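# Hang the ball-filled shallow basket on the stand's peg

## Task

Lift the shallow basket by its cord handle and hang it on the peg of the stand; this only counts if every ball is still inside the basket at the end.

## Robot and tools

Robot: two 6-joint arms, left_arm and right_arm, each ending in a parallel two-finger gripper with a wrist camera. Their root links sit at (+0.011, +0.289, +0.046) m (left) and (+0.035, -0.336, +0.006) m (right) in the scene frame, turned almost not at all. A camera stand is fixed to the floor behind them.

Frames. Scene frame: origin at table-top height halfway between the two nominal bases, +z up, +x forward over the table, left_arm toward +y. Arm names do not match left/right in pictures. Each arm's reported hand position (m), end_effector_quat_wxyz, velocities and targets are given in that arm's own base frame. Fixed cameras and the table use the scene frame. Motion offsets are taken along the current Hand target's own axes. In the gripper frame the fingers point along +z and move apart along y; the reported position is the pinch point between the pads, about 1 cm short of the tips. Reported poses may be wrong by a few cm, more at long reach.

A row is 14 numbers, each in [-1, 1], always for both arms: left dx, dy, dz, rx, ry, rz, opening, then the same seven for right. The six pose numbers are an offset, not a pose: they are measured from the Hand target at the start of the action or move, scaled so 1.0 = 0.6 m of travel or 180 degrees of turn; rx, ry, rz form one rotation vector. Opening is absolute: +1 fully open (0.094 m), -1 shut. All zeros for an arm re-requests its current Hand target; a repeated nonzero offset moves it further. Write the present opening again to keep a gripper as it is, since 0 means half open.

execute_actions(actions, cameras): actions is a list of actions; each action is a list of up to 15 rows, one per 1/30 s step, and a short list repeats its final row. Every row counts from the action's starting Hand target. cameras: names, ["all"], or []; an empty actions list returns all images plus the scene number.

move(target, speed, blend, opening_speed, grip_force, blocking, cameras): target is one 14-number row or a list of up to 15 rows, all offsets from the same starting Hand targets. Straight-line paths, finishing together, at least 0.5 s and capped at 10 s in total. speed: m/s, 0.002 to 2.9, default 0.25 (turning at twice that in rad/s), one value or one per target. blend: corner rounding radius in m (0 = stop at each point). opening_speed: rate on the -1..+1 scale per second, at least 0.2; use it to close gently. grip_force: N per finger pad, 10 to 50, one number or one per arm; it persists; lower values close slowly. blocking=false returns after about 0.5 s while the move continues. Paths ignore obstacles and the other arm; faster moves strike harder and lag more. Route around each arm's own base, not near it. The result adds a move: line, e.g. done, off_target, moving, held, fault, plus limits=paced (pose clipped) or limits=held (steps withheld). done means within 10 mm and 2 degrees; neither done nor off_target tells you about contact.

wait(seconds 0 to 10) lets time run; stop() brakes a running move; zoom_image(camera, region [x0, y0, x1, y1], at most 504 by 504 pixels) enlarges part of the latest picture from cam_high, cam_low, cam_left_wrist or cam_right_wrist (all 672x504); read_manual gives licence text only; finished_scene(scene 1 to 3) ends the scene permanently, and the goal must then hold with the robot idle.

Result lines: Hand target (commanded pose after clipping; the base for the next offsets), end effector pose, Tool commands, grip_measured (measured opening on the command scale; reads a little wide when empty and slightly under an object's width when squeezing), Joint positions (final number is the opening in m), Joint velocities (may be omitted when all are just noise), joint torques (include the arm's weight; positive toward larger joint values; joints 1 to 3 wrap at ±28 N m).

Behaviour: each step the commanded orientation is limited to 40 degrees from the measured one. Friction and load can leave the gripper a few cm away from the target with no contact; the next command, even zeros, retries, or add the missing distance. A blocked arm keeps pushing until you command a point back behind its gripper. Above about 20 N the grip jumps to the force limit, so close slowly on fragile parts; to release, command clearly wider than grip_measured.

Motor heat builds when holding loads, reaching far or pushing into something: MOTOR HOT appears at 75 °C, at 90 °C the arm folds and idles for the rest of the scene, at 100 °C it goes limp.

Avoid: dropping the basket or balls, opening on moving parts, fast impacts with fixed or heavy items, hard presses, any contact or squeeze between the two grippers or arms, strain on a wrist camera cable, and anything leaving the table. Loose objects can occasionally be nudged by outside pushes, so check the balls stay inside.

Each tool is called after "Request:" in YAML: its name, and indented under it one key for each argument.

## Session

Request:
execute_actions:
  actions: []

Scene clock: 0.00 s.
left_arm: end_effector_position=(+0.3915, +0.0459, +0.1122) grip_measured=+1.000 end_effector_quat_wxyz=(+0.577, -0.088, +0.805, +0.103) | right_arm: end_effector_position=(+0.3920, -0.0371, +0.1176) grip_measured=+1.000 end_effector_quat_wxyz=(+0.611, +0.070, +0.786, -0.059)
Joint positions: left_arm=[-0.014 1.475 0.382 0.762 -0.284 -0.028 0.094] | right_arm=[-0.026 1.501 0.33 0.919 0.155 0.032 0.094]
Joint velocities: within noise
Joint torques (N m): no reading
Heat: left arm: 27 °C; right arm: 30 °C.
Hand target: left_arm +0.3933, +0.0462, +0.1175; +0.583, -0.089, +0.801, +0.103 | right_arm +0.3941, -0.0372, +0.1240; +0.618, +0.071, +0.781, -0.059
Tool commands: left_gripper/opening=+1.0 right_gripper/opening=+1.0
camera_calibration:
cam_left_wrist: T_world_to_cam=[[0.261108, -0.962995, 0.0668078, -0.0697587], [-0.75217, -0.246346, -0.61119, 0.380118], [0.605031, 0.109336, -0.788659, -0.0512823], [0, 0, 0, 1]] pos_world=[0.335155, 0.03207, 0.19654]
cam_right_wrist: T_world_to_cam=[[-0.218279, -0.970312, 0.10416, 0.0337772], [-0.74368, 0.0962795, -0.661567, 0.377404], [0.631897, -0.221868, -0.742617, -0.0664222], [0, 0, 0, 1]] pos_world=[0.330013, -0.0182988, 0.196833]

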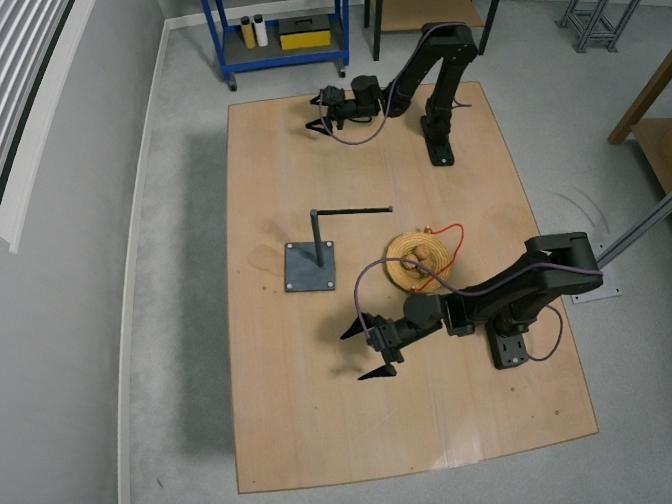

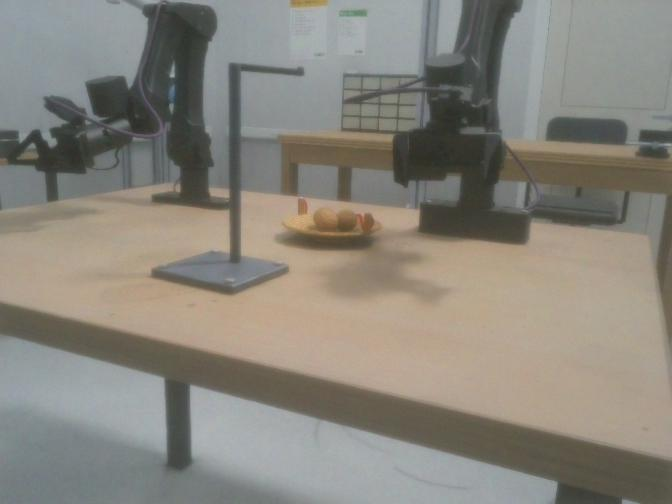

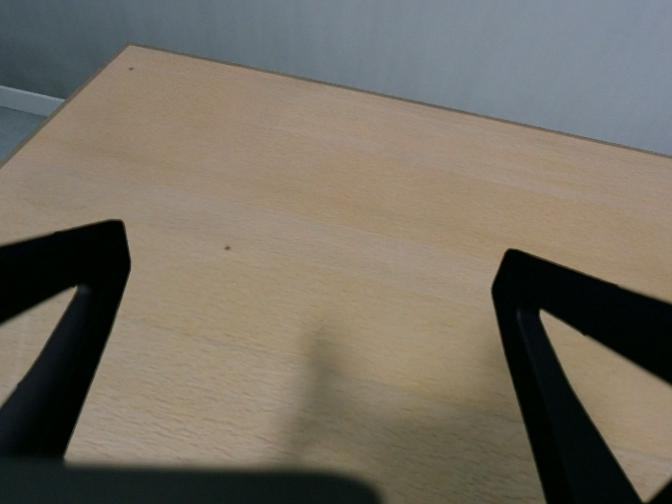

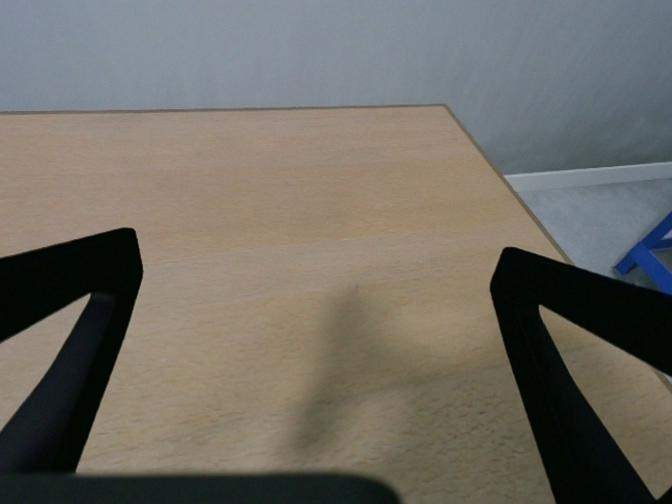

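Request:
zoom_image:
  camera: "cam_high"
  region: [270, 190, 490, 355]

Request:
zoom_image:
  camera: "cam_low"
  region: [140, 40, 440, 300]

Scaled by 2.291 from the camera's 672x504 image, which has a finer 960x720 frame.

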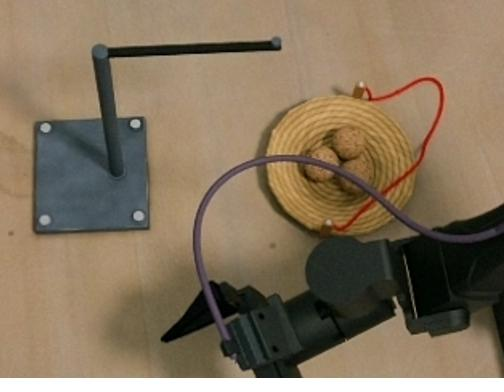

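Scaled by 1.680 from the camera's 672x504 image, which has a finer 960x720 frame.

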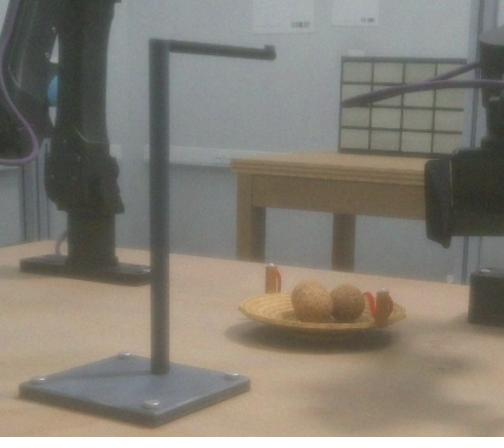

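Request:
move:
  target: [0,0,0,0,0,0,1,-0.0265,0.576,-0.813,-0.368,0.304,-0.463,0]
  speed: 0.3
  cameras: ["all"]

Scene clock: 6.13 s.
left_arm: end_effector_position=(+0.3915, +0.0459, +0.1122) grip_measured=+1.000 end_effector_quat_wxyz=(+0.577, -0.088, +0.805, +0.103) | right_arm: end_effector_position=(-0.0032, +0.3871, +0.2486) grip_measured=+0.001 end_effector_quat_wxyz=(-0.098, +0.698, -0.703, -0.091)
Joint positions: left_arm=[-0.014 1.475 0.382 0.762 -0.284 -0.028 0.094] | right_arm=[1.583 1.874 2.128 -1.557 0.015 0.018 0.047]
Joint torques (N m): left_arm=[0.06 -5.12 5.27 2.16 -0.04 0.01] | right_arm=[-0.03 -6.84 8.25 0.93 -0.1 -0.04]
Heat: left arm: 27 °C; right arm: 31 °C.
Hand target: left_arm +0.3933, +0.0462, +0.1175; +0.583, -0.089, +0.801, +0.103 | right_arm -0.0053, +0.3897, +0.2501; +0.000, +0.707, -0.708, +0.000
Off the commanded pose: left_arm 0.006 m, 1 deg | right_arm 0.004 m, 15 deg.
joint sent to its limit (right arm) — joint 4 (wrist pitch), lower limit. The joint targets are off in orientation, not in position.
move: off_target (right_arm)
camera_calibration:
cam_left_wrist: T_world_to_cam=[[0.261108, -0.962995, 0.0668078, -0.0697587], [-0.75217, -0.246346, -0.61119, 0.380118], [0.605031, 0.109336, -0.788659, -0.0512823], [0, 0, 0, 1]] pos_world=[0.335155, 0.03207, 0.19654]
cam_right_wrist: T_world_to_cam=[[0.994335, 0.05778, 0.0892126, -0.0449422], [0.0259091, -0.945779, 0.323775, 0.290221], [0.103083, -0.31963, -0.941919, 0.460389], [0, 0, 0, 1]] pos_world=[-0.0102901, 0.424236, 0.343692]

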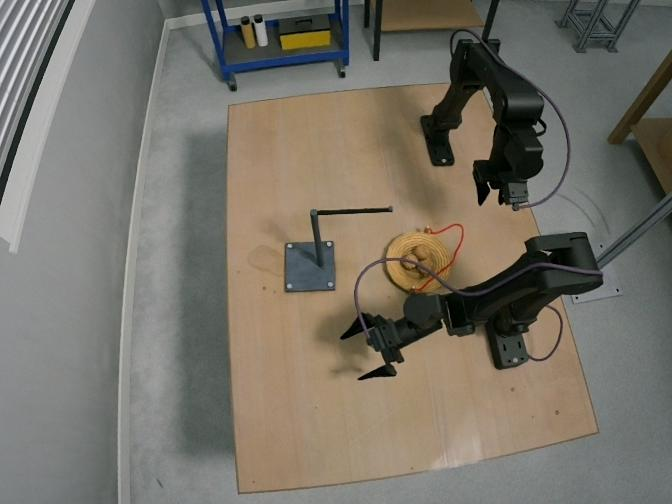

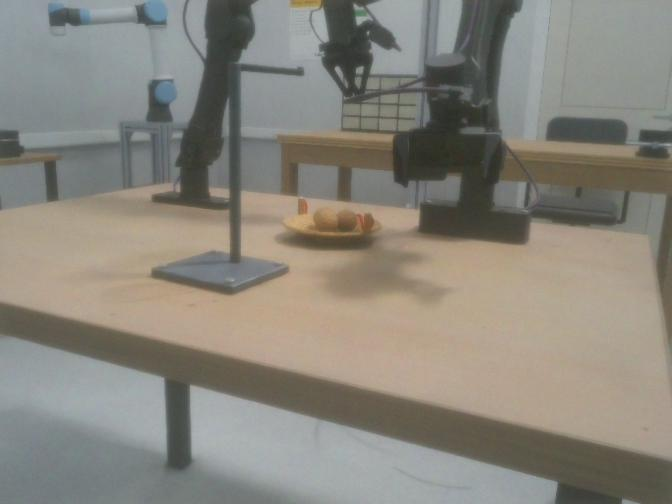

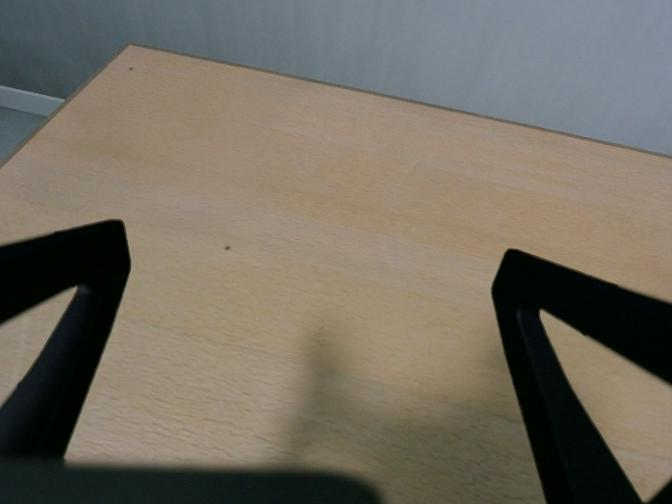

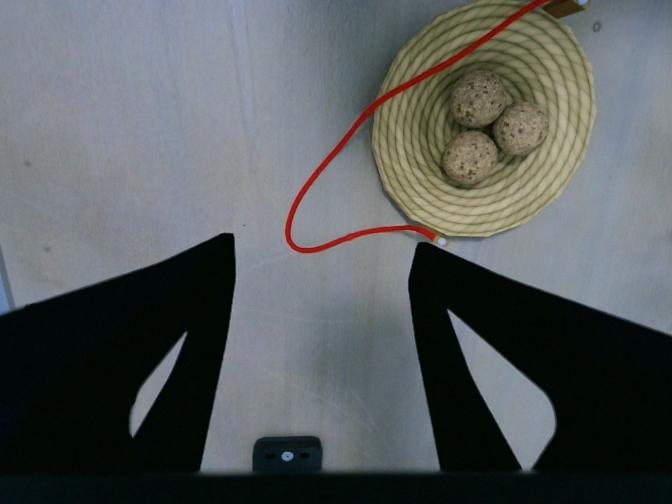

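Request:
move:
  target: [0,0,0,0,0,0,1,-0.0083,-0.047,0.267,0,0,0.139,-0.36]
  speed: 0.2
  cameras: ["cam_right_wrist"]

Scene clock: 8.77 s.
left_arm: end_effector_position=(+0.3915, +0.0459, +0.1122) grip_measured=+1.000 end_effector_quat_wxyz=(+0.577, -0.088, +0.805, +0.103) | right_arm: end_effector_position=(+0.0230, +0.3918, +0.0965) grip_measured=-0.358 end_effector_quat_wxyz=(+0.004, -0.541, +0.841, -0.002)
Joint positions: left_arm=[-0.014 1.475 0.382 0.762 -0.284 -0.028 0.094] | right_arm=[1.513 2.044 1.778 -1.304 0.008 0.369 0.03]
Joint torques (N m): left_arm=[0.06 -5.16 5.29 2.17 -0.04 0] | right_arm=[-0.27 -8.88 5.44 0.71 -0.06 0.12]
Heat: left arm: 27 °C; right arm: 31 °C.
Hand target: left_arm +0.3933, +0.0462, +0.1175; +0.583, -0.089, +0.801, +0.103 | right_arm +0.0230, +0.3948, +0.0899; +0.000, -0.537, +0.844, +0.000
Off the commanded pose: left_arm 0.006 m, 1 deg | right_arm 0.007 m, 1 deg.
move: done
camera_calibration:
cam_right_wrist: T_world_to_cam=[[0.940052, -0.334307, 0.0673844, 0.0992254], [-0.313029, -0.767443, 0.559504, 0.258328], [-0.135333, -0.547056, -0.826084, 0.399308], [0, 0, 0, 1]] pos_world=[0.0416266, 0.449868, 0.17864]
Images, in order (width x height): cam_right_wrist 672x504.

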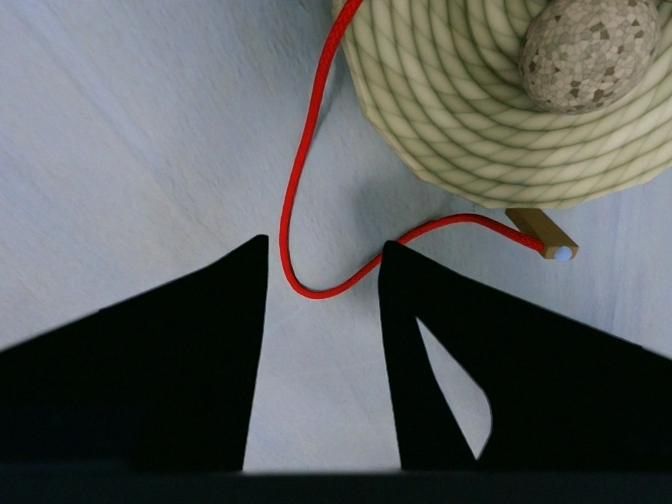

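Request:
move:
  target: [0,0,0,0,0,0,1,-0.0397,0.0057,0.1025,0,0,0,-0.5]
  speed: 0.12
  cameras: ["cam_right_wrist"]

Scene clock: 10.40 s.
left_arm: end_effector_position=(+0.3915, +0.0459, +0.1122) grip_measured=+1.000 end_effector_quat_wxyz=(+0.577, -0.088, +0.805, +0.103) | right_arm: end_effector_position=(+0.0295, +0.4160, +0.0369) grip_measured=-0.498 end_effector_quat_wxyz=(+0.005, -0.536, +0.844, -0.001)
Joint positions: left_arm=[-0.014 1.475 0.382 0.762 -0.284 -0.028 0.094] | right_arm=[1.501 2.169 1.733 -1.13 0.008 0.369 0.024]
Joint torques (N m): left_arm=[0.08 -5.12 5.29 2.16 -0.04 0.01] | right_arm=[-0.39 -9.48 5.45 0.65 -0.07 -0.03]
Heat: left arm: 27 °C; right arm: 31 °C.
Hand target: left_arm +0.3933, +0.0462, +0.1175; +0.583, -0.089, +0.801, +0.103 | right_arm +0.0300, +0.4179, +0.0285; +0.000, -0.537, +0.844, +0.000
Off the commanded pose: left_arm 0.006 m, 1 deg | right_arm 0.009 m, 1 deg.
move: done
camera_calibration:
cam_right_wrist: T_world_to_cam=[[0.936036, -0.345645, 0.0660699, 0.110115], [-0.322032, -0.765648, 0.556847, 0.311896], [-0.141885, -0.542506, -0.827983, 0.362554], [0, 0, 0, 1]] pos_world=[0.0488096, 0.473552, 0.119235]
Images, in order (width x height): cam_right_wrist 672x504.

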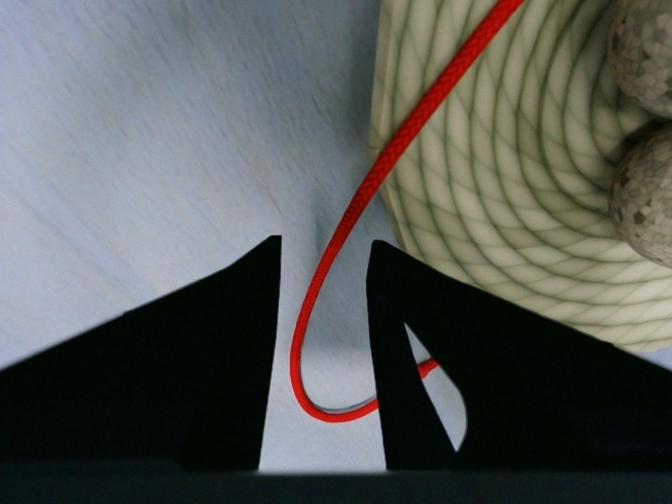

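Request:
move:
  target: [0,0,0,0,0,0,1,0,0.0075,0.043,0,0,0,-0.5]
  speed: 0.06
  cameras: ["cam_right_wrist","cam_low"]

Request:
zoom_image:
  camera: "cam_low"
  region: [240, 120, 420, 260]

Scene clock: 11.63 s.
left_arm: end_effector_position=(+0.3915, +0.0459, +0.1122) grip_measured=+1.000 end_effector_quat_wxyz=(+0.577, -0.088, +0.805, +0.103) | right_arm: end_effector_position=(+0.0278, +0.4190, +0.0136) grip_measured=-0.499 end_effector_quat_wxyz=(+0.004, -0.537, +0.843, +0.002)
Joint positions: left_arm=[-0.014 1.475 0.382 0.762 -0.284 -0.028 0.094] | right_arm=[1.504 2.198 1.684 -1.048 0.004 0.369 0.024]
Joint torques (N m): left_arm=[0.08 -5.14 5.29 2.15 -0.03 0.01] | right_arm=[0.28 -9.31 5.07 0.72 -0.03 0.08]
Heat: left arm: 27 °C; right arm: 31 °C.
Hand target: left_arm +0.3933, +0.0462, +0.1175; +0.583, -0.089, +0.801, +0.103 | right_arm +0.0258, +0.4198, +0.0027; +0.000, -0.537, +0.844, +0.000
Off the commanded pose: left_arm 0.006 m, 1 deg | right_arm 0.011 m, 1 deg.
move: off_target (right_arm)
camera_calibration:
cam_right_wrist: T_world_to_cam=[[0.9372, -0.343459, 0.0607549, 0.113481], [-0.317834, -0.76922, 0.55433, 0.328064], [-0.143656, -0.538829, -0.830076, 0.34319], [0, 0, 0, 1]] pos_world=[0.0472171, 0.47625, 0.0961232]
Images, in order (width x height): cam_low 672x504, cam_right_wrist 672x504.

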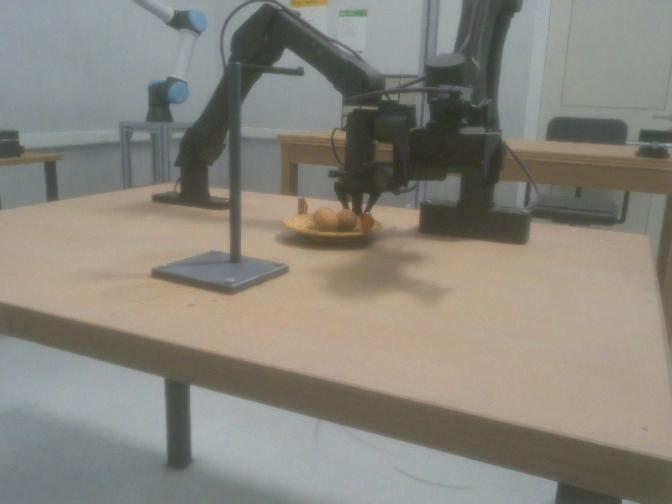

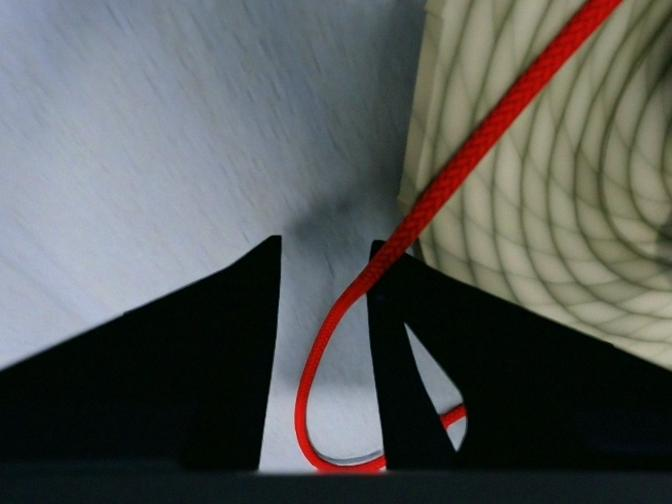

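Scaled by 2.800 from the camera's 672x504 image, which has a finer 960x720 frame.

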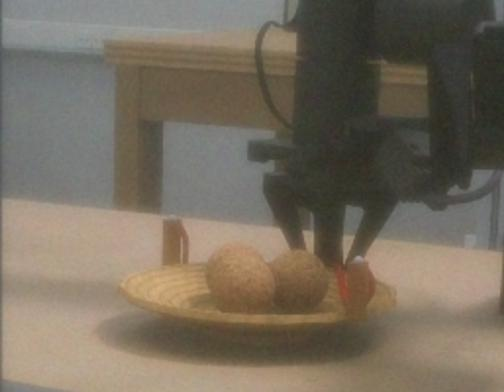

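Request:
move:
  target:
    - [0,0,0,0,0,0,1,0,0,-0.04,0,0,0,-0.5]
    - [0,0,0,0,0,0,1,0.0133,-0.0117,-0.04,0,0,0.111,-0.5]
  speed: 0.12
  cameras: ["cam_right_wrist"]

Scene clock: 15.00 s.
left_arm: end_effector_position=(+0.3915, +0.0459, +0.1122) grip_measured=+1.000 end_effector_quat_wxyz=(+0.577, -0.088, +0.805, +0.103) | right_arm: end_effector_position=(+0.0269, +0.4071, +0.0131) grip_measured=-0.499 end_effector_quat_wxyz=(-0.007, -0.389, +0.921, -0.017)
Joint positions: left_arm=[-0.014 1.475 0.382 0.762 -0.284 -0.028 0.094] | right_arm=[1.504 2.198 1.681 -1.092 0.003 0.705 0.024]
Joint torques (N m): left_arm=[0.05 -5.14 5.29 2.16 -0.04 0.01] | right_arm=[-0.5 -14.3 4.74 0.47 -0.03 0.12]
Heat: left arm: 27 °C; right arm: 31 °C.
Hand target: left_arm +0.3933, +0.0462, +0.1175; +0.583, -0.089, +0.801, +0.103 | right_arm +0.0288, +0.4096, +0.0267; +0.000, -0.382, +0.924, +0.000
Off the commanded pose: left_arm 0.006 m, 1 deg | right_arm 0.014 m, 2 deg.
move: off_target (right_arm)
camera_calibration:
cam_right_wrist: T_world_to_cam=[[0.772169, -0.629868, 0.0837925, 0.23098], [-0.549814, -0.596202, 0.58502, 0.254345], [-0.318528, -0.497804, -0.806679, 0.323979], [0, 0, 0, 1]] pos_world=[0.0646832, 0.458406, 0.0931958]
Images, in order (width x height): cam_right_wrist 672x504.

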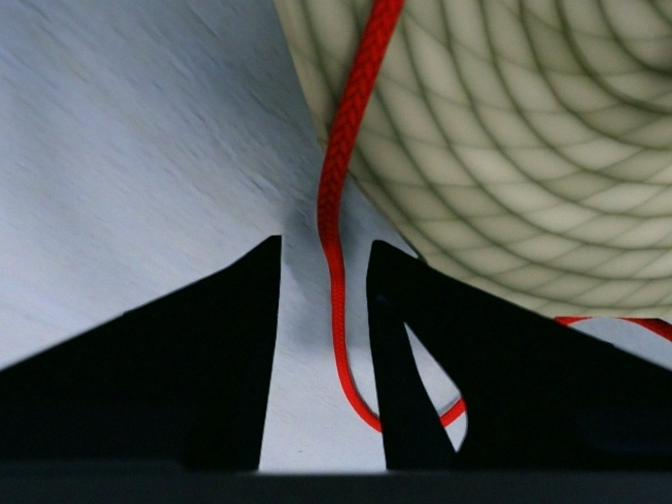

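Request:
move:
  target: [0,0,0,0,0,0,1,0,0,0.025,0,0,0,-1]
  speed: 0.1
  opening_speed: 0.5
  cameras: ["cam_right_wrist"]

Scene clock: 16.30 s.
left_arm: end_effector_position=(+0.3915, +0.0459, +0.1122) grip_measured=+1.000 end_effector_quat_wxyz=(+0.577, -0.088, +0.805, +0.103) | right_arm: end_effector_position=(+0.0259, +0.4063, +0.0051) grip_measured=-0.952 end_effector_quat_wxyz=(-0.008, -0.388, +0.921, -0.014)
Joint positions: left_arm=[-0.014 1.475 0.382 0.762 -0.284 -0.028 0.094] | right_arm=[1.504 2.198 1.649 -1.053 -0.002 0.706 0.002]
Joint torques (N m): left_arm=[0.06 -5.15 5.29 2.16 -0.04 0] | right_arm=[-0.49 -12.9 4.51 0.63 0.04 0.12]
Heat: left arm: 28 °C; right arm: 31 °C.
Hand target: left_arm +0.3933, +0.0462, +0.1175; +0.583, -0.089, +0.801, +0.103 | right_arm +0.0288, +0.4096, +0.0117; +0.000, -0.382, +0.924, +0.001
Off the commanded pose: left_arm 0.006 m, 1 deg | right_arm 0.008 m, 2 deg.
move: done
camera_calibration:
cam_right_wrist: T_world_to_cam=[[0.771679, -0.631426, 0.0762408, 0.232606], [-0.547986, -0.599234, 0.583635, 0.259193], [-0.322836, -0.492157, -0.808429, 0.314549], [0, 0, 0, 1]] pos_world=[0.0640854, 0.456998, 0.0852822]
Images, in order (width x height): cam_right_wrist 672x504.

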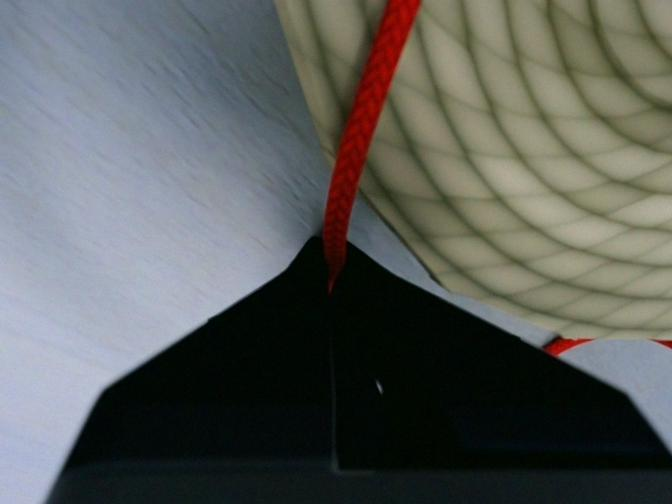

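Request:
move:
  target:
    - [0,0,0,0,0,0,1,-0.0707,-0.059,-0.1417,0,0,-0.07,-1]
    - [0,0,0,0,0,0,1,-0.14,-0.119,-0.208,0,0,-0.139,-1]
  speed: 0.1
  blend: [0.03, 0]
  cameras: ["cam_right_wrist","cam_high","cam_low"]

Request:
zoom_image:
  camera: "cam_low"
  region: [240, 120, 420, 260]

Scene clock: 19.30 s.
left_arm: end_effector_position=(+0.3915, +0.0459, +0.1122) grip_measured=+1.000 end_effector_quat_wxyz=(+0.577, -0.088, +0.805, +0.103) | right_arm: end_effector_position=(+0.1367, +0.4168, +0.1389) grip_measured=-0.955 end_effector_quat_wxyz=(+0.013, -0.571, +0.821, +0.014)
Joint positions: left_arm=[-0.014 1.475 0.382 0.762 -0.284 -0.028 0.094] | right_arm=[1.249 2.25 2.272 -1.556 -0.007 0.034 0.002]
Joint torques (N m): left_arm=[0.08 -5.14 5.29 2.16 -0.04 0] | right_arm=[-0.06 -9.65 8.31 0.41 0.09 -0.07]
Heat: left arm: 28 °C; right arm: 31 °C.
Hand target: left_arm +0.3933, +0.0462, +0.1175; +0.583, -0.089, +0.801, +0.103 | right_arm +0.1388, +0.4183, +0.1365; +0.000, -0.573, +0.819, +0.001
Off the commanded pose: left_arm 0.006 m, 1 deg | right_arm 0.003 m, 2 deg.
joint sent to its limit (right arm) — joint 4 (wrist pitch), lower limit. The joint targets still meet the commanded pose.
move: done
camera_calibration:
cam_right_wrist: T_world_to_cam=[[0.961588, -0.269092, 0.0542013, -0.0304178], [-0.255916, -0.807435, 0.531559, 0.302101], [-0.0992745, -0.525012, -0.845285, 0.451945], [0, 0, 0, 1]] pos_world=[0.151428, 0.473018, 0.223086]
Images, in order (width x height): cam_high 672x504, cam_low 672x504, cam_right_wrist 672x504.

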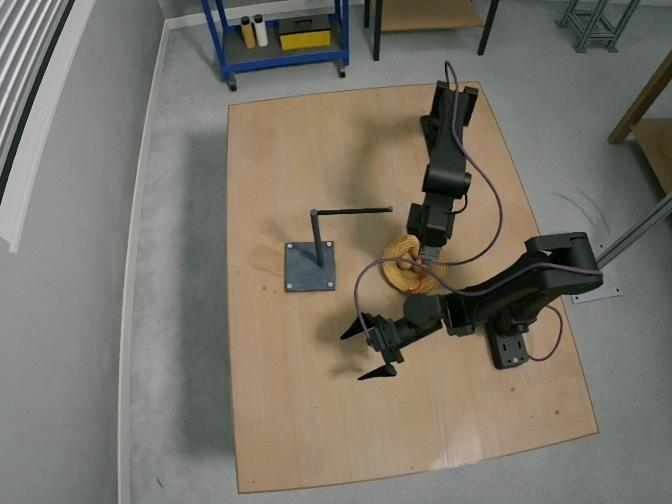

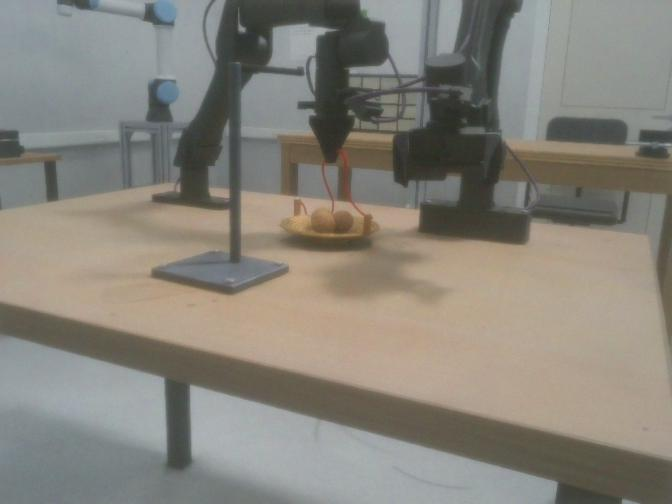

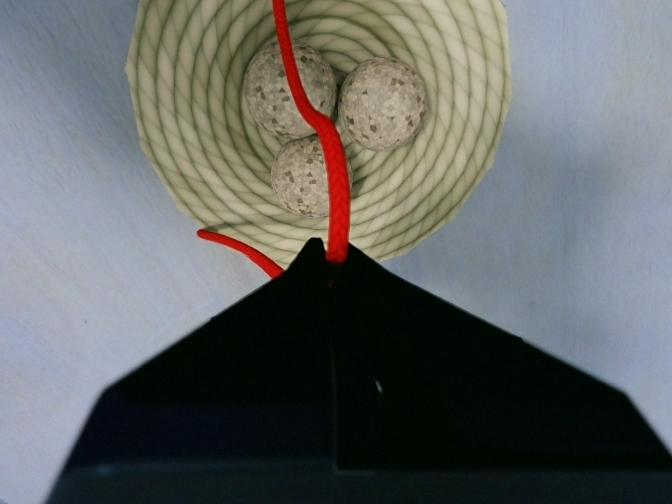

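Scaled by 2.800 from the camera's 672x504 image, which has a finer 960x720 frame.

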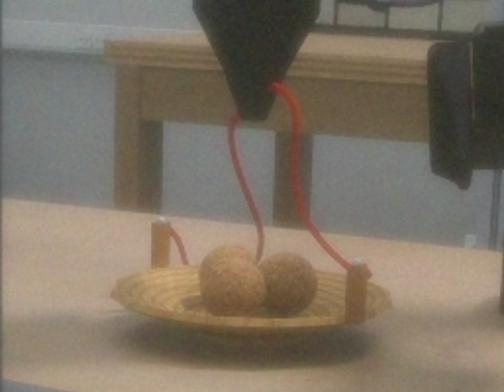

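Request:
move:
  target:
    - [0,0,0,0,0,0,1,0.0376,0.0839,0.0667,0,0,0.07,-1]
    - [0,0,0,0,0,0,1,0.0769,0.167,0.19,0,0,0.139,-1]
  speed: 0.12
  blend: [0.03, 0]
  cameras: ["cam_right_wrist"]

Scene clock: 22.13 s.
left_arm: end_effector_position=(+0.3915, +0.0459, +0.1122) grip_measured=+1.000 end_effector_quat_wxyz=(+0.577, -0.088, +0.805, +0.103) | right_arm: end_effector_position=(+0.0275, +0.4011, +0.0111) grip_measured=-0.955 end_effector_quat_wxyz=(-0.017, -0.385, +0.922, -0.025)
Joint positions: left_arm=[-0.014 1.475 0.382 0.762 -0.284 -0.028 0.094] | right_arm=[1.497 2.199 1.673 -1.105 -0.007 0.705 0.002]
Joint torques (N m): left_arm=[0.06 -5.14 5.29 2.17 -0.04 0.01] | right_arm=[0.14 -14.04 4.46 0.73 0.08 0.1]
Heat: left arm: 28 °C; right arm: 31 °C.
Hand target: left_arm +0.3933, +0.0462, +0.1175; +0.583, -0.089, +0.801, +0.103 | right_arm +0.0287, +0.4094, +0.0225; +0.000, -0.382, +0.924, +0.001
Off the commanded pose: left_arm 0.006 m, 1 deg | right_arm 0.014 m, 4 deg.
move: off_target (right_arm)
camera_calibration:
cam_right_wrist: T_world_to_cam=[[0.768053, -0.634282, 0.0882079, 0.228667], [-0.547592, -0.579085, 0.603989, 0.245126], [-0.33202, -0.512198, -0.792096, 0.325527], [0, 0, 0, 1]] pos_world=[0.0666814, 0.453722, 0.0896248]
Images, in order (width x height): cam_right_wrist 672x504.

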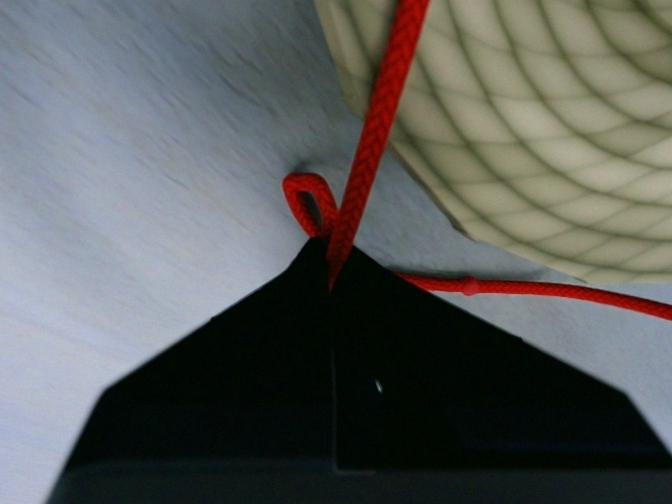

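Request:
move:
  target: [0,0,0,0,0,0,1,0,0,0,0,0,0,-0.5]
  opening_speed: 0.6
  cameras: ["cam_right_wrist"]

Scene clock: 23.27 s.
left_arm: end_effector_position=(+0.3915, +0.0459, +0.1122) grip_measured=+1.000 end_effector_quat_wxyz=(+0.577, -0.088, +0.805, +0.103) | right_arm: end_effector_position=(+0.0278, +0.4055, +0.0109) grip_measured=-0.502 end_effector_quat_wxyz=(-0.013, -0.385, +0.923, -0.017)
Joint positions: left_arm=[-0.014 1.475 0.382 0.762 -0.284 -0.028 0.094] | right_arm=[1.497 2.199 1.673 -1.087 -0.007 0.706 0.023]
Joint torques (N m): left_arm=[0.1 -5.18 5.29 2.16 -0.05 0] | right_arm=[0.16 -14.06 4.42 0.57 0.08 0.11]
Heat: left arm: 28 °C; right arm: 31 °C.
Hand target: left_arm +0.3933, +0.0462, +0.1175; +0.583, -0.089, +0.801, +0.103 | right_arm +0.0287, +0.4094, +0.0225; +0.000, -0.382, +0.924, +0.001
Off the commanded pose: left_arm 0.006 m, 1 deg | right_arm 0.012 m, 3 deg.
move: off_target (right_arm)
camera_calibration:
cam_right_wrist: T_world_to_cam=[[0.767219, -0.636612, 0.0781069, 0.232296], [-0.549052, -0.588934, 0.593041, 0.252134], [-0.331537, -0.497877, -0.801375, 0.322029], [0, 0, 0, 1]] pos_world=[0.0669782, 0.456704, 0.0903961]
Images, in order (width x height): cam_right_wrist 672x504.

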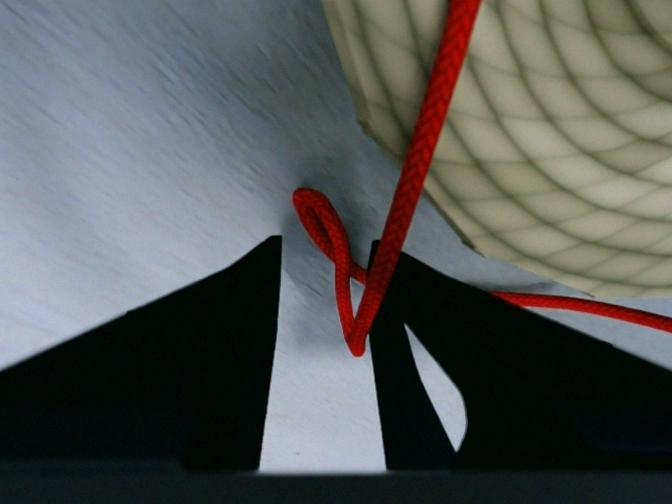

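Request:
move:
  target: [0,0,0,0,0,0,1,0,0,-0.1,0,0,0,-0.5]
  cameras: ["cam_right_wrist"]

Scene clock: 24.57 s.
left_arm: end_effector_position=(+0.3915, +0.0459, +0.1122) grip_measured=+1.000 end_effector_quat_wxyz=(+0.577, -0.088, +0.805, +0.103) | right_arm: end_effector_position=(+0.0279, +0.4058, +0.0653) grip_measured=-0.502 end_effector_quat_wxyz=(-0.011, -0.385, +0.923, -0.014)
Joint positions: left_arm=[-0.014 1.475 0.382 0.762 -0.284 -0.028 0.094] | right_arm=[1.497 2.151 1.816 -1.271 -0.007 0.706 0.023]
Joint torques (N m): left_arm=[0.03 -5.11 5.29 2.16 -0.05 0.01] | right_arm=[0.16 -13.11 7.91 0.19 0.09 0.11]
Heat: left arm: 28 °C; right arm: 31 °C.
Hand target: left_arm +0.3933, +0.0462, +0.1175; +0.583, -0.089, +0.801, +0.103 | right_arm +0.0287, +0.4094, +0.0824; +0.000, -0.382, +0.924, +0.001
Off the commanded pose: left_arm 0.006 m, 1 deg | right_arm 0.018 m, 2 deg.
move: off_target (right_arm)
camera_calibration:
cam_right_wrist: T_world_to_cam=[[0.767165, -0.637175, 0.0739275, 0.228829], [-0.549367, -0.593161, 0.588519, 0.222073], [-0.331139, -0.492105, -0.805096, 0.363677], [0, 0, 0, 1]] pos_world=[0.0668776, 0.456497, 0.145184]
Images, in order (width x height): cam_right_wrist 672x504.

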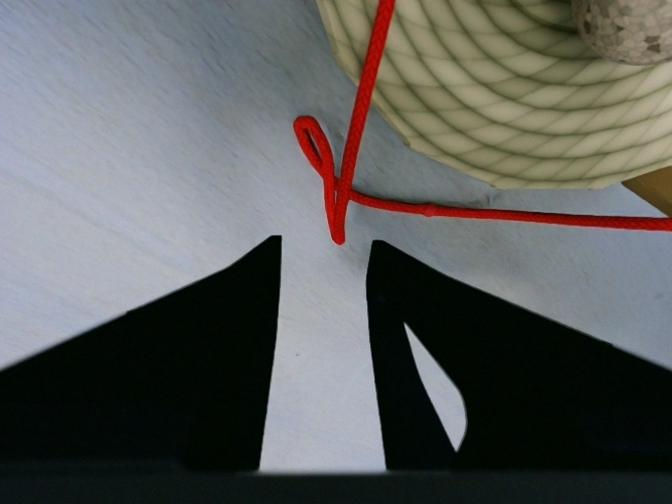

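Request:
move:
  target:
    - [0,0,0,0,0,0,1,-0.0188,0.0047,0.06,0,0,0,-0.6]
    - [0,0,0,0,0,0,1,-0.0188,0.0047,0.124,0,0,0,-0.6]
  speed: 0.1
  cameras: ["cam_right_wrist"]

Scene clock: 26.97 s.
left_arm: end_effector_position=(+0.3915, +0.0459, +0.1122) grip_measured=+1.000 end_effector_quat_wxyz=(+0.577, -0.088, +0.805, +0.103) | right_arm: end_effector_position=(+0.0315, +0.4186, +0.0170) grip_measured=-0.599 end_effector_quat_wxyz=(-0.002, -0.382, +0.924, +0.004)
Joint positions: left_arm=[-0.014 1.475 0.382 0.762 -0.284 -0.028 0.094] | right_arm=[1.49 2.197 1.696 -1.064 -0.007 0.706 0.019]
Joint torques (N m): left_arm=[0.05 -5.15 5.29 2.17 -0.04 0.01] | right_arm=[-0.38 -9.58 5.29 0.63 0.08 -0.02]
Heat: left arm: 28 °C; right arm: 31 °C.
Hand target: left_arm +0.3933, +0.0462, +0.1175; +0.583, -0.089, +0.801, +0.103 | right_arm +0.0348, +0.4194, +0.0081; +0.000, -0.382, +0.924, +0.001
Off the commanded pose: left_arm 0.006 m, 1 deg | right_arm 0.010 m, 0 deg.
move: done
camera_calibration:
cam_right_wrist: T_world_to_cam=[[0.763089, -0.644356, 0.050014, 0.241172], [-0.554824, -0.613436, 0.56202, 0.269207], [-0.33146, -0.45662, -0.82561, 0.317797], [0, 0, 0, 1]] pos_world=[0.0706642, 0.465654, 0.0990152]
Images, in order (width x height): cam_right_wrist 672x504.

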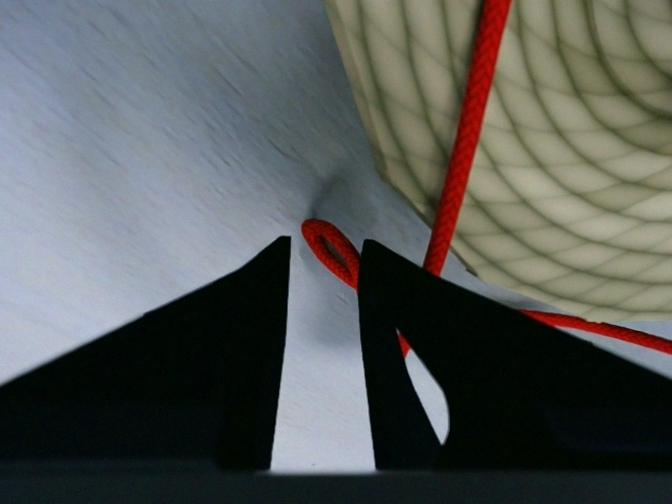

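Request:
move:
  target: [0,0,0,0,0,0,1,0,0,0.003,0,0,0,-1]
  opening_speed: 0.6
  cameras: ["cam_right_wrist"]

Scene clock: 28.00 s.
left_arm: end_effector_position=(+0.3915, +0.0459, +0.1122) grip_measured=+1.000 end_effector_quat_wxyz=(+0.577, -0.088, +0.805, +0.103) | right_arm: end_effector_position=(+0.0317, +0.4202, +0.0170) grip_measured=-0.995 end_effector_quat_wxyz=(+0.000, -0.382, +0.924, +0.007)
Joint positions: left_arm=[-0.014 1.475 0.382 0.762 -0.284 -0.028 0.094] | right_arm=[1.49 2.197 1.696 -1.057 -0.007 0.705 0]
Joint torques (N m): left_arm=[0.06 -5.15 5.26 2.16 -0.05 0.01] | right_arm=[-0.39 -9.46 4.93 0.72 0.09 -0.01]
Heat: left arm: 28 °C; right arm: 31 °C.
Hand target: left_arm +0.3933, +0.0462, +0.1175; +0.583, -0.089, +0.801, +0.103 | right_arm +0.0348, +0.4194, +0.0063; +0.000, -0.382, +0.924, +0.001
Off the commanded pose: left_arm 0.006 m, 1 deg | right_arm 0.011 m, 1 deg.
move: off_target (right_arm)
camera_calibration:
cam_right_wrist: T_world_to_cam=[[0.763279, -0.644413, 0.0462324, 0.242247], [-0.554918, -0.617263, 0.55772, 0.27188], [-0.330864, -0.451351, -0.82874, 0.316428], [0, 0, 0, 1]] pos_world=[0.0706643, 0.466749, 0.0994041]
Images, in order (width x height): cam_right_wrist 672x504.

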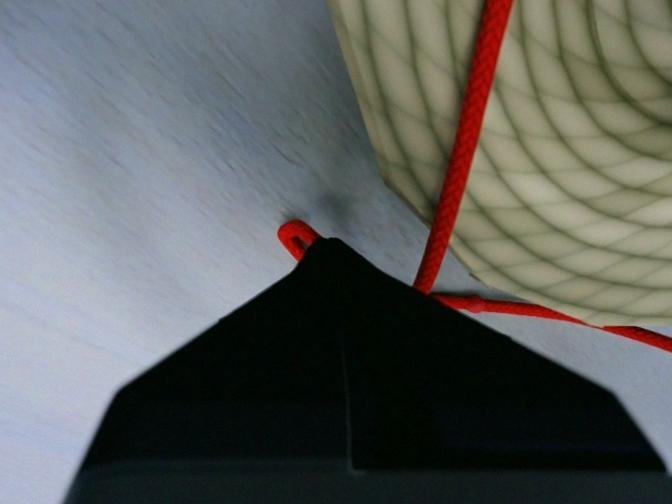

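Request:
move:
  target:
    - [0,0,0,0,0,0,1,0,0,-0.03,0,0,0,-1]
    - [0,0,0,0,0,0,1,0.0067,0.005,-0.03,0,0,-0.25,-0.6]
    - [0,0,0,0,0,0,1,0.0067,0.005,0.0172,0,0,-0.25,-0.6]
  speed: 0.2
  cameras: ["cam_right_wrist"]

Scene clock: 33.27 s.
left_arm: end_effector_position=(+0.3915, +0.0459, +0.1122) grip_measured=+1.000 end_effector_quat_wxyz=(+0.577, -0.088, +0.805, +0.103) | right_arm: end_effector_position=(+0.0302, +0.4182, +0.0084) grip_measured=-0.601 end_effector_quat_wxyz=(-0.001, +0.703, -0.711, -0.006)
Joint positions: left_arm=[-0.014 1.475 0.382 0.762 -0.284 -0.028 0.094] | right_arm=[1.493 2.201 1.667 -1.027 -0.007 -0.067 0.019]
Joint torques (N m): left_arm=[0.1 -5.14 5.27 2.16 -0.04 0] | right_arm=[0.36 -9.07 4.89 0.83 0.08 -0.04]
Heat: left arm: 28 °C; right arm: 31 °C.
Hand target: left_arm +0.3933, +0.0462, +0.1175; +0.583, -0.089, +0.801, +0.103 | right_arm +0.0298, +0.4186, -0.0041; +0.000, +0.707, -0.708, +0.000
Off the commanded pose: left_arm 0.006 m, 1 deg | right_arm 0.012 m, 1 deg.
move: off_target (right_arm)
camera_calibration:
cam_right_wrist: T_world_to_cam=[[0.995829, 0.0735818, 0.0539439, -0.0649173], [0.0315137, -0.832262, 0.553485, 0.346862], [0.0856219, -0.549477, -0.83111, 0.336288], [0, 0, 0, 1]] pos_world=[0.024922, 0.478239, 0.0910114]
Images, in order (width x height): cam_right_wrist 672x504.

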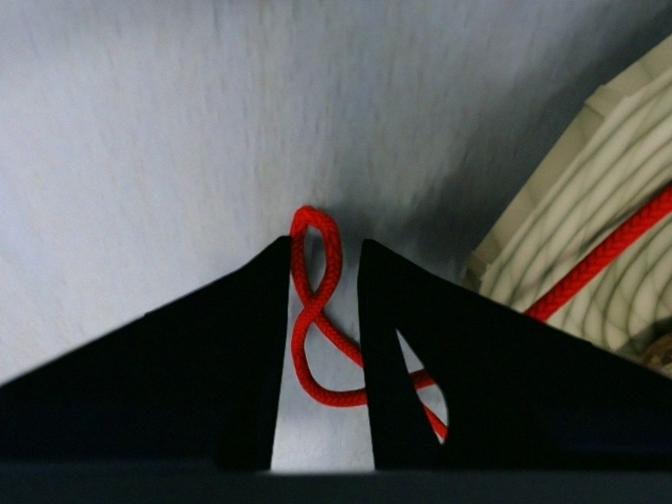

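Request:
move:
  target:
    - [0,0,0,0,0,0,1,0,0,0.003,0,0,0,-1]
    - [0,0,0,0,0,0,1,0.01,0.05,-0.008,0,0,0,-1]
  speed: 0.08
  cameras: ["cam_right_wrist"]

Request:
move:
  target:
    - [0,0,0,0,0,0,1,0,0,0,0,0,0,-1]
    - [0,0,0,0,0,0,1,0,0,0,0,0,0,-0.4]
    - [0,0,0,0,0,0,1,0,0,-0.1,0,0,0,-0.4]
  speed: 0.2
  cameras: ["cam_right_wrist"]

Scene clock: 35.33 s.
left_arm: end_effector_position=(+0.3915, +0.0459, +0.1122) grip_measured=+1.000 end_effector_quat_wxyz=(+0.577, -0.088, +0.805, +0.103) | right_arm: end_effector_position=(+0.0102, +0.4166, +0.0041) grip_measured=-0.970 end_effector_quat_wxyz=(-0.012, +0.705, -0.709, +0.008)
Joint positions: left_arm=[-0.014 1.475 0.382 0.762 -0.284 -0.028 0.094] | right_arm=[1.556 2.201 1.649 -1.013 0.028 -0.01 0.001]
Joint torques (N m): left_arm=[0.06 -5.12 5.31 2.17 -0.03 0.01] | right_arm=[1.09 -11.37 3.69 0.62 -0.27 0.11]
Heat: left arm: 28 °C; right arm: 31 °C.
Hand target: left_arm +0.3933, +0.0462, +0.1175; +0.583, -0.089, +0.801, +0.103 | right_arm -0.0002, +0.4127, +0.0007; +0.000, +0.707, -0.708, +0.000
Off the commanded pose: left_arm 0.006 m, 1 deg | right_arm 0.012 m, 2 deg.
move: off_target (right_arm)
camera_calibration:
cam_right_wrist: T_world_to_cam=[[0.992975, 0.0793307, 0.0877904, -0.0471001], [0.0168138, -0.829024, 0.55896, 0.347376], [0.117123, -0.553557, -0.824534, 0.334985], [0, 0, 0, 1]] pos_world=[0.00169415, 0.477153, 0.0861716]
Images, in order (width x height): cam_right_wrist 672x504.

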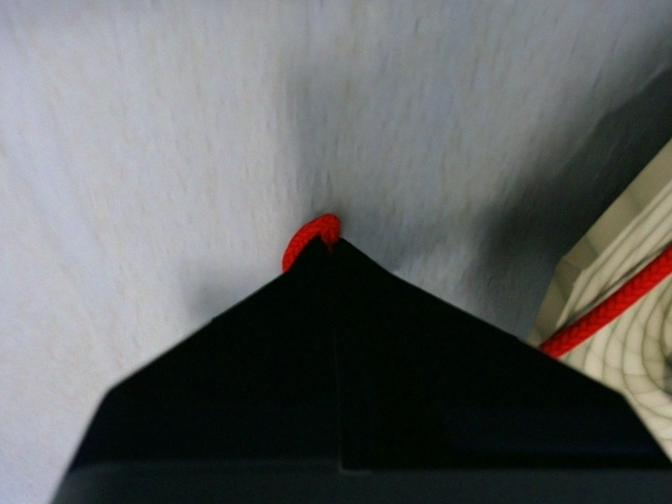

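Scene clock: 37.77 s.
left_arm: end_effector_position=(+0.3915, +0.0459, +0.1122) grip_measured=+1.000 end_effector_quat_wxyz=(+0.577, -0.088, +0.805, +0.103) | right_arm: end_effector_position=(+0.0033, +0.4064, +0.0400) grip_measured=-0.402 end_effector_quat_wxyz=(+0.012, +0.707, -0.706, +0.020)
Joint positions: left_arm=[-0.014 1.475 0.382 0.762 -0.284 -0.028 0.094] | right_arm=[1.566 2.175 1.753 -1.195 0.012 -0.006 0.028]
Joint torques (N m): left_arm=[0.08 -5.14 5.27 2.15 -0.05 0.01] | right_arm=[0.29 -13.87 8.06 0.21 -0.11 0.09]
Heat: left arm: 28 °C; right arm: 31 °C.
Hand target: left_arm +0.3933, +0.0462, +0.1175; +0.583, -0.089, +0.801, +0.103 | right_arm -0.0002, +0.4126, +0.0607; +0.000, +0.707, -0.708, +0.000
Off the commanded pose: left_arm 0.006 m, 1 deg | right_arm 0.022 m, 3 deg.
move: off_target (right_arm); target 2's new opening was sent with right_arm's hand 0.012 m and 2 deg from that target
camera_calibration:
cam_right_wrist: T_world_to_cam=[[0.993702, 0.0894354, 0.067506, -0.0458996], [0.0311936, -0.799429, 0.59995, 0.305289], [0.107623, -0.594065, -0.797185, 0.375128], [0, 0, 0, 1]] pos_world=[-0.00428501, 0.471013, 0.118987]
Images, in order (width x height): cam_right_wrist 672x504.

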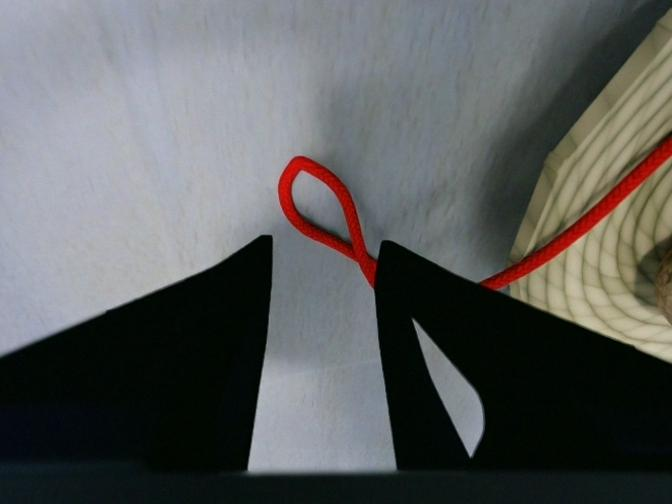

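Request:
move:
  target: [0,0,0,0,0,0,1,0.07,0.0,-0.13,0,0,0,-0.4]
  speed: 0.25
  cameras: ["cam_right_wrist"]

Request:
zoom_image:
  camera: "cam_right_wrist"
  region: [260, 40, 640, 325]

Scene clock: 39.07 s.
left_arm: end_effector_position=(+0.3915, +0.0459, +0.1122) grip_measured=+1.000 end_effector_quat_wxyz=(+0.577, -0.088, +0.805, +0.103) | right_arm: end_effector_position=(+0.0030, +0.3697, +0.1271) grip_measured=-0.402 end_effector_quat_wxyz=(+0.004, +0.708, -0.707, +0.012)
Joint positions: left_arm=[-0.014 1.475 0.382 0.762 -0.284 -0.028 0.094] | right_arm=[1.566 1.975 1.8 -1.418 0.012 -0.006 0.028]
Joint torques (N m): left_arm=[0.1 -5.12 5.3 2.16 -0.05 0.01] | right_arm=[0.27 -10.74 7.73 0.28 -0.11 0.09]
Heat: left arm: 28 °C; right arm: 31 °C.
Hand target: left_arm +0.3933, +0.0462, +0.1175; +0.583, -0.089, +0.801, +0.103 | right_arm -0.0003, +0.3705, +0.1386; +0.000, +0.707, -0.708, +0.000
Off the commanded pose: left_arm 0.006 m, 1 deg | right_arm 0.012 m, 2 deg.
move: off_target (right_arm)
camera_calibration:
cam_right_wrist: T_world_to_cam=[[0.993719, 0.0879058, 0.0692518, -0.0479364], [0.0313837, -0.81291, 0.581543, 0.231006], [0.107417, -0.575717, -0.810563, 0.417721], [0, 0, 0, 1]] pos_world=[-0.00448472, 0.43249, 0.207569]
Images, in order (width x height): cam_right_wrist 672x504.

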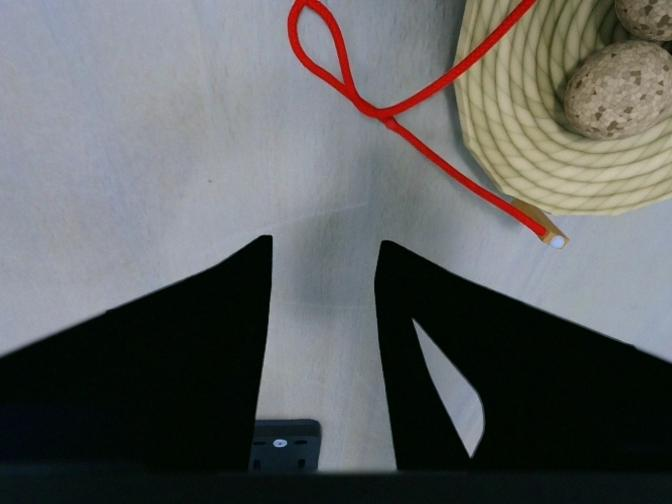

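Scaled by 1.326 from the camera's 672x504 image, which has a finer 960x720 frame.

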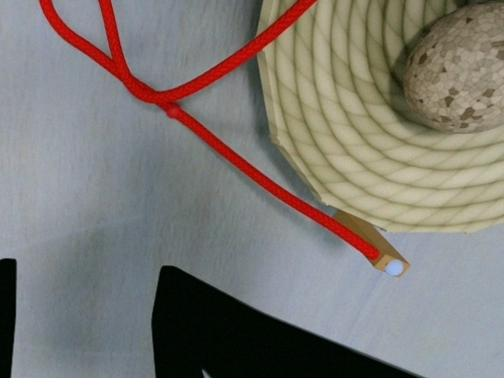

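Request:
move:
  target: [0,0,0,0,0,0,1,-0.0475,-0.0173,0.15,0,0,0,-0.55]
  speed: 0.15
  cameras: ["cam_right_wrist"]

Scene clock: 40.80 s.
left_arm: end_effector_position=(+0.3915, +0.0459, +0.1122) grip_measured=+1.000 end_effector_quat_wxyz=(+0.577, -0.088, +0.805, +0.103) | right_arm: end_effector_position=(+0.0104, +0.3965, +0.0550) grip_measured=-0.548 end_effector_quat_wxyz=(-0.004, +0.706, -0.708, +0.004)
Joint positions: left_arm=[-0.014 1.475 0.382 0.762 -0.284 -0.028 0.094] | right_arm=[1.547 2.079 1.665 -1.157 0.012 -0.021 0.021]
Joint torques (N m): left_arm=[0.09 -5.15 5.29 2.16 -0.04 0.01] | right_arm=[-0.38 -9.1 5.52 0.68 -0.11 -0.04]
Heat: left arm: 28 °C; right arm: 31 °C.
Hand target: left_arm +0.3933, +0.0462, +0.1175; +0.583, -0.089, +0.801, +0.103 | right_arm +0.0102, +0.3991, +0.0487; +0.000, +0.707, -0.708, +0.000
Off the commanded pose: left_arm 0.006 m, 1 deg | right_arm 0.007 m, 1 deg.
move: done
camera_calibration:
cam_right_wrist: T_world_to_cam=[[0.994074, 0.0820748, 0.0712806, -0.0503941], [0.0277974, -0.825832, 0.56323, 0.300622], [0.105093, -0.557911, -0.82322, 0.367554], [0, 0, 0, 1]] pos_world=[0.00311163, 0.457462, 0.13685]
Images, in order (width x height): cam_right_wrist 672x504.

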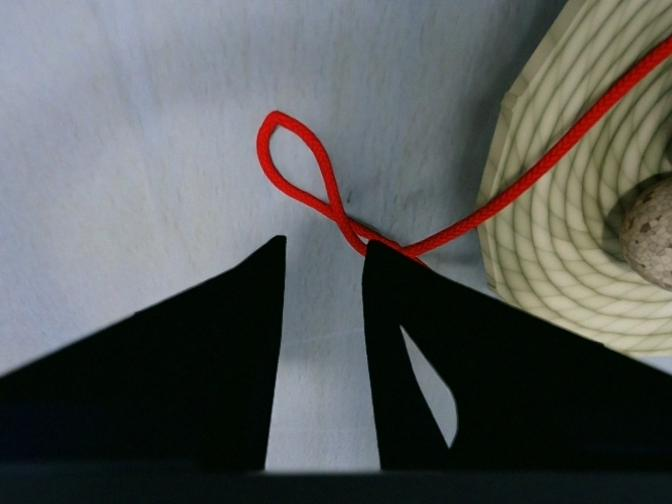

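Request:
zoom_image:
  camera: "cam_right_wrist"
  region: [250, 100, 450, 280]

Scaled by 2.520 from the camera's 672x504 image, which has a finer 960x720 frame.

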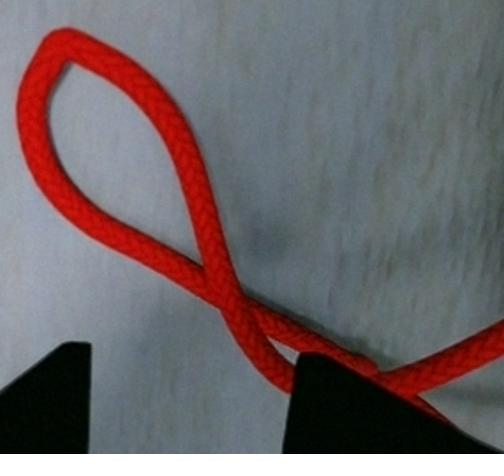

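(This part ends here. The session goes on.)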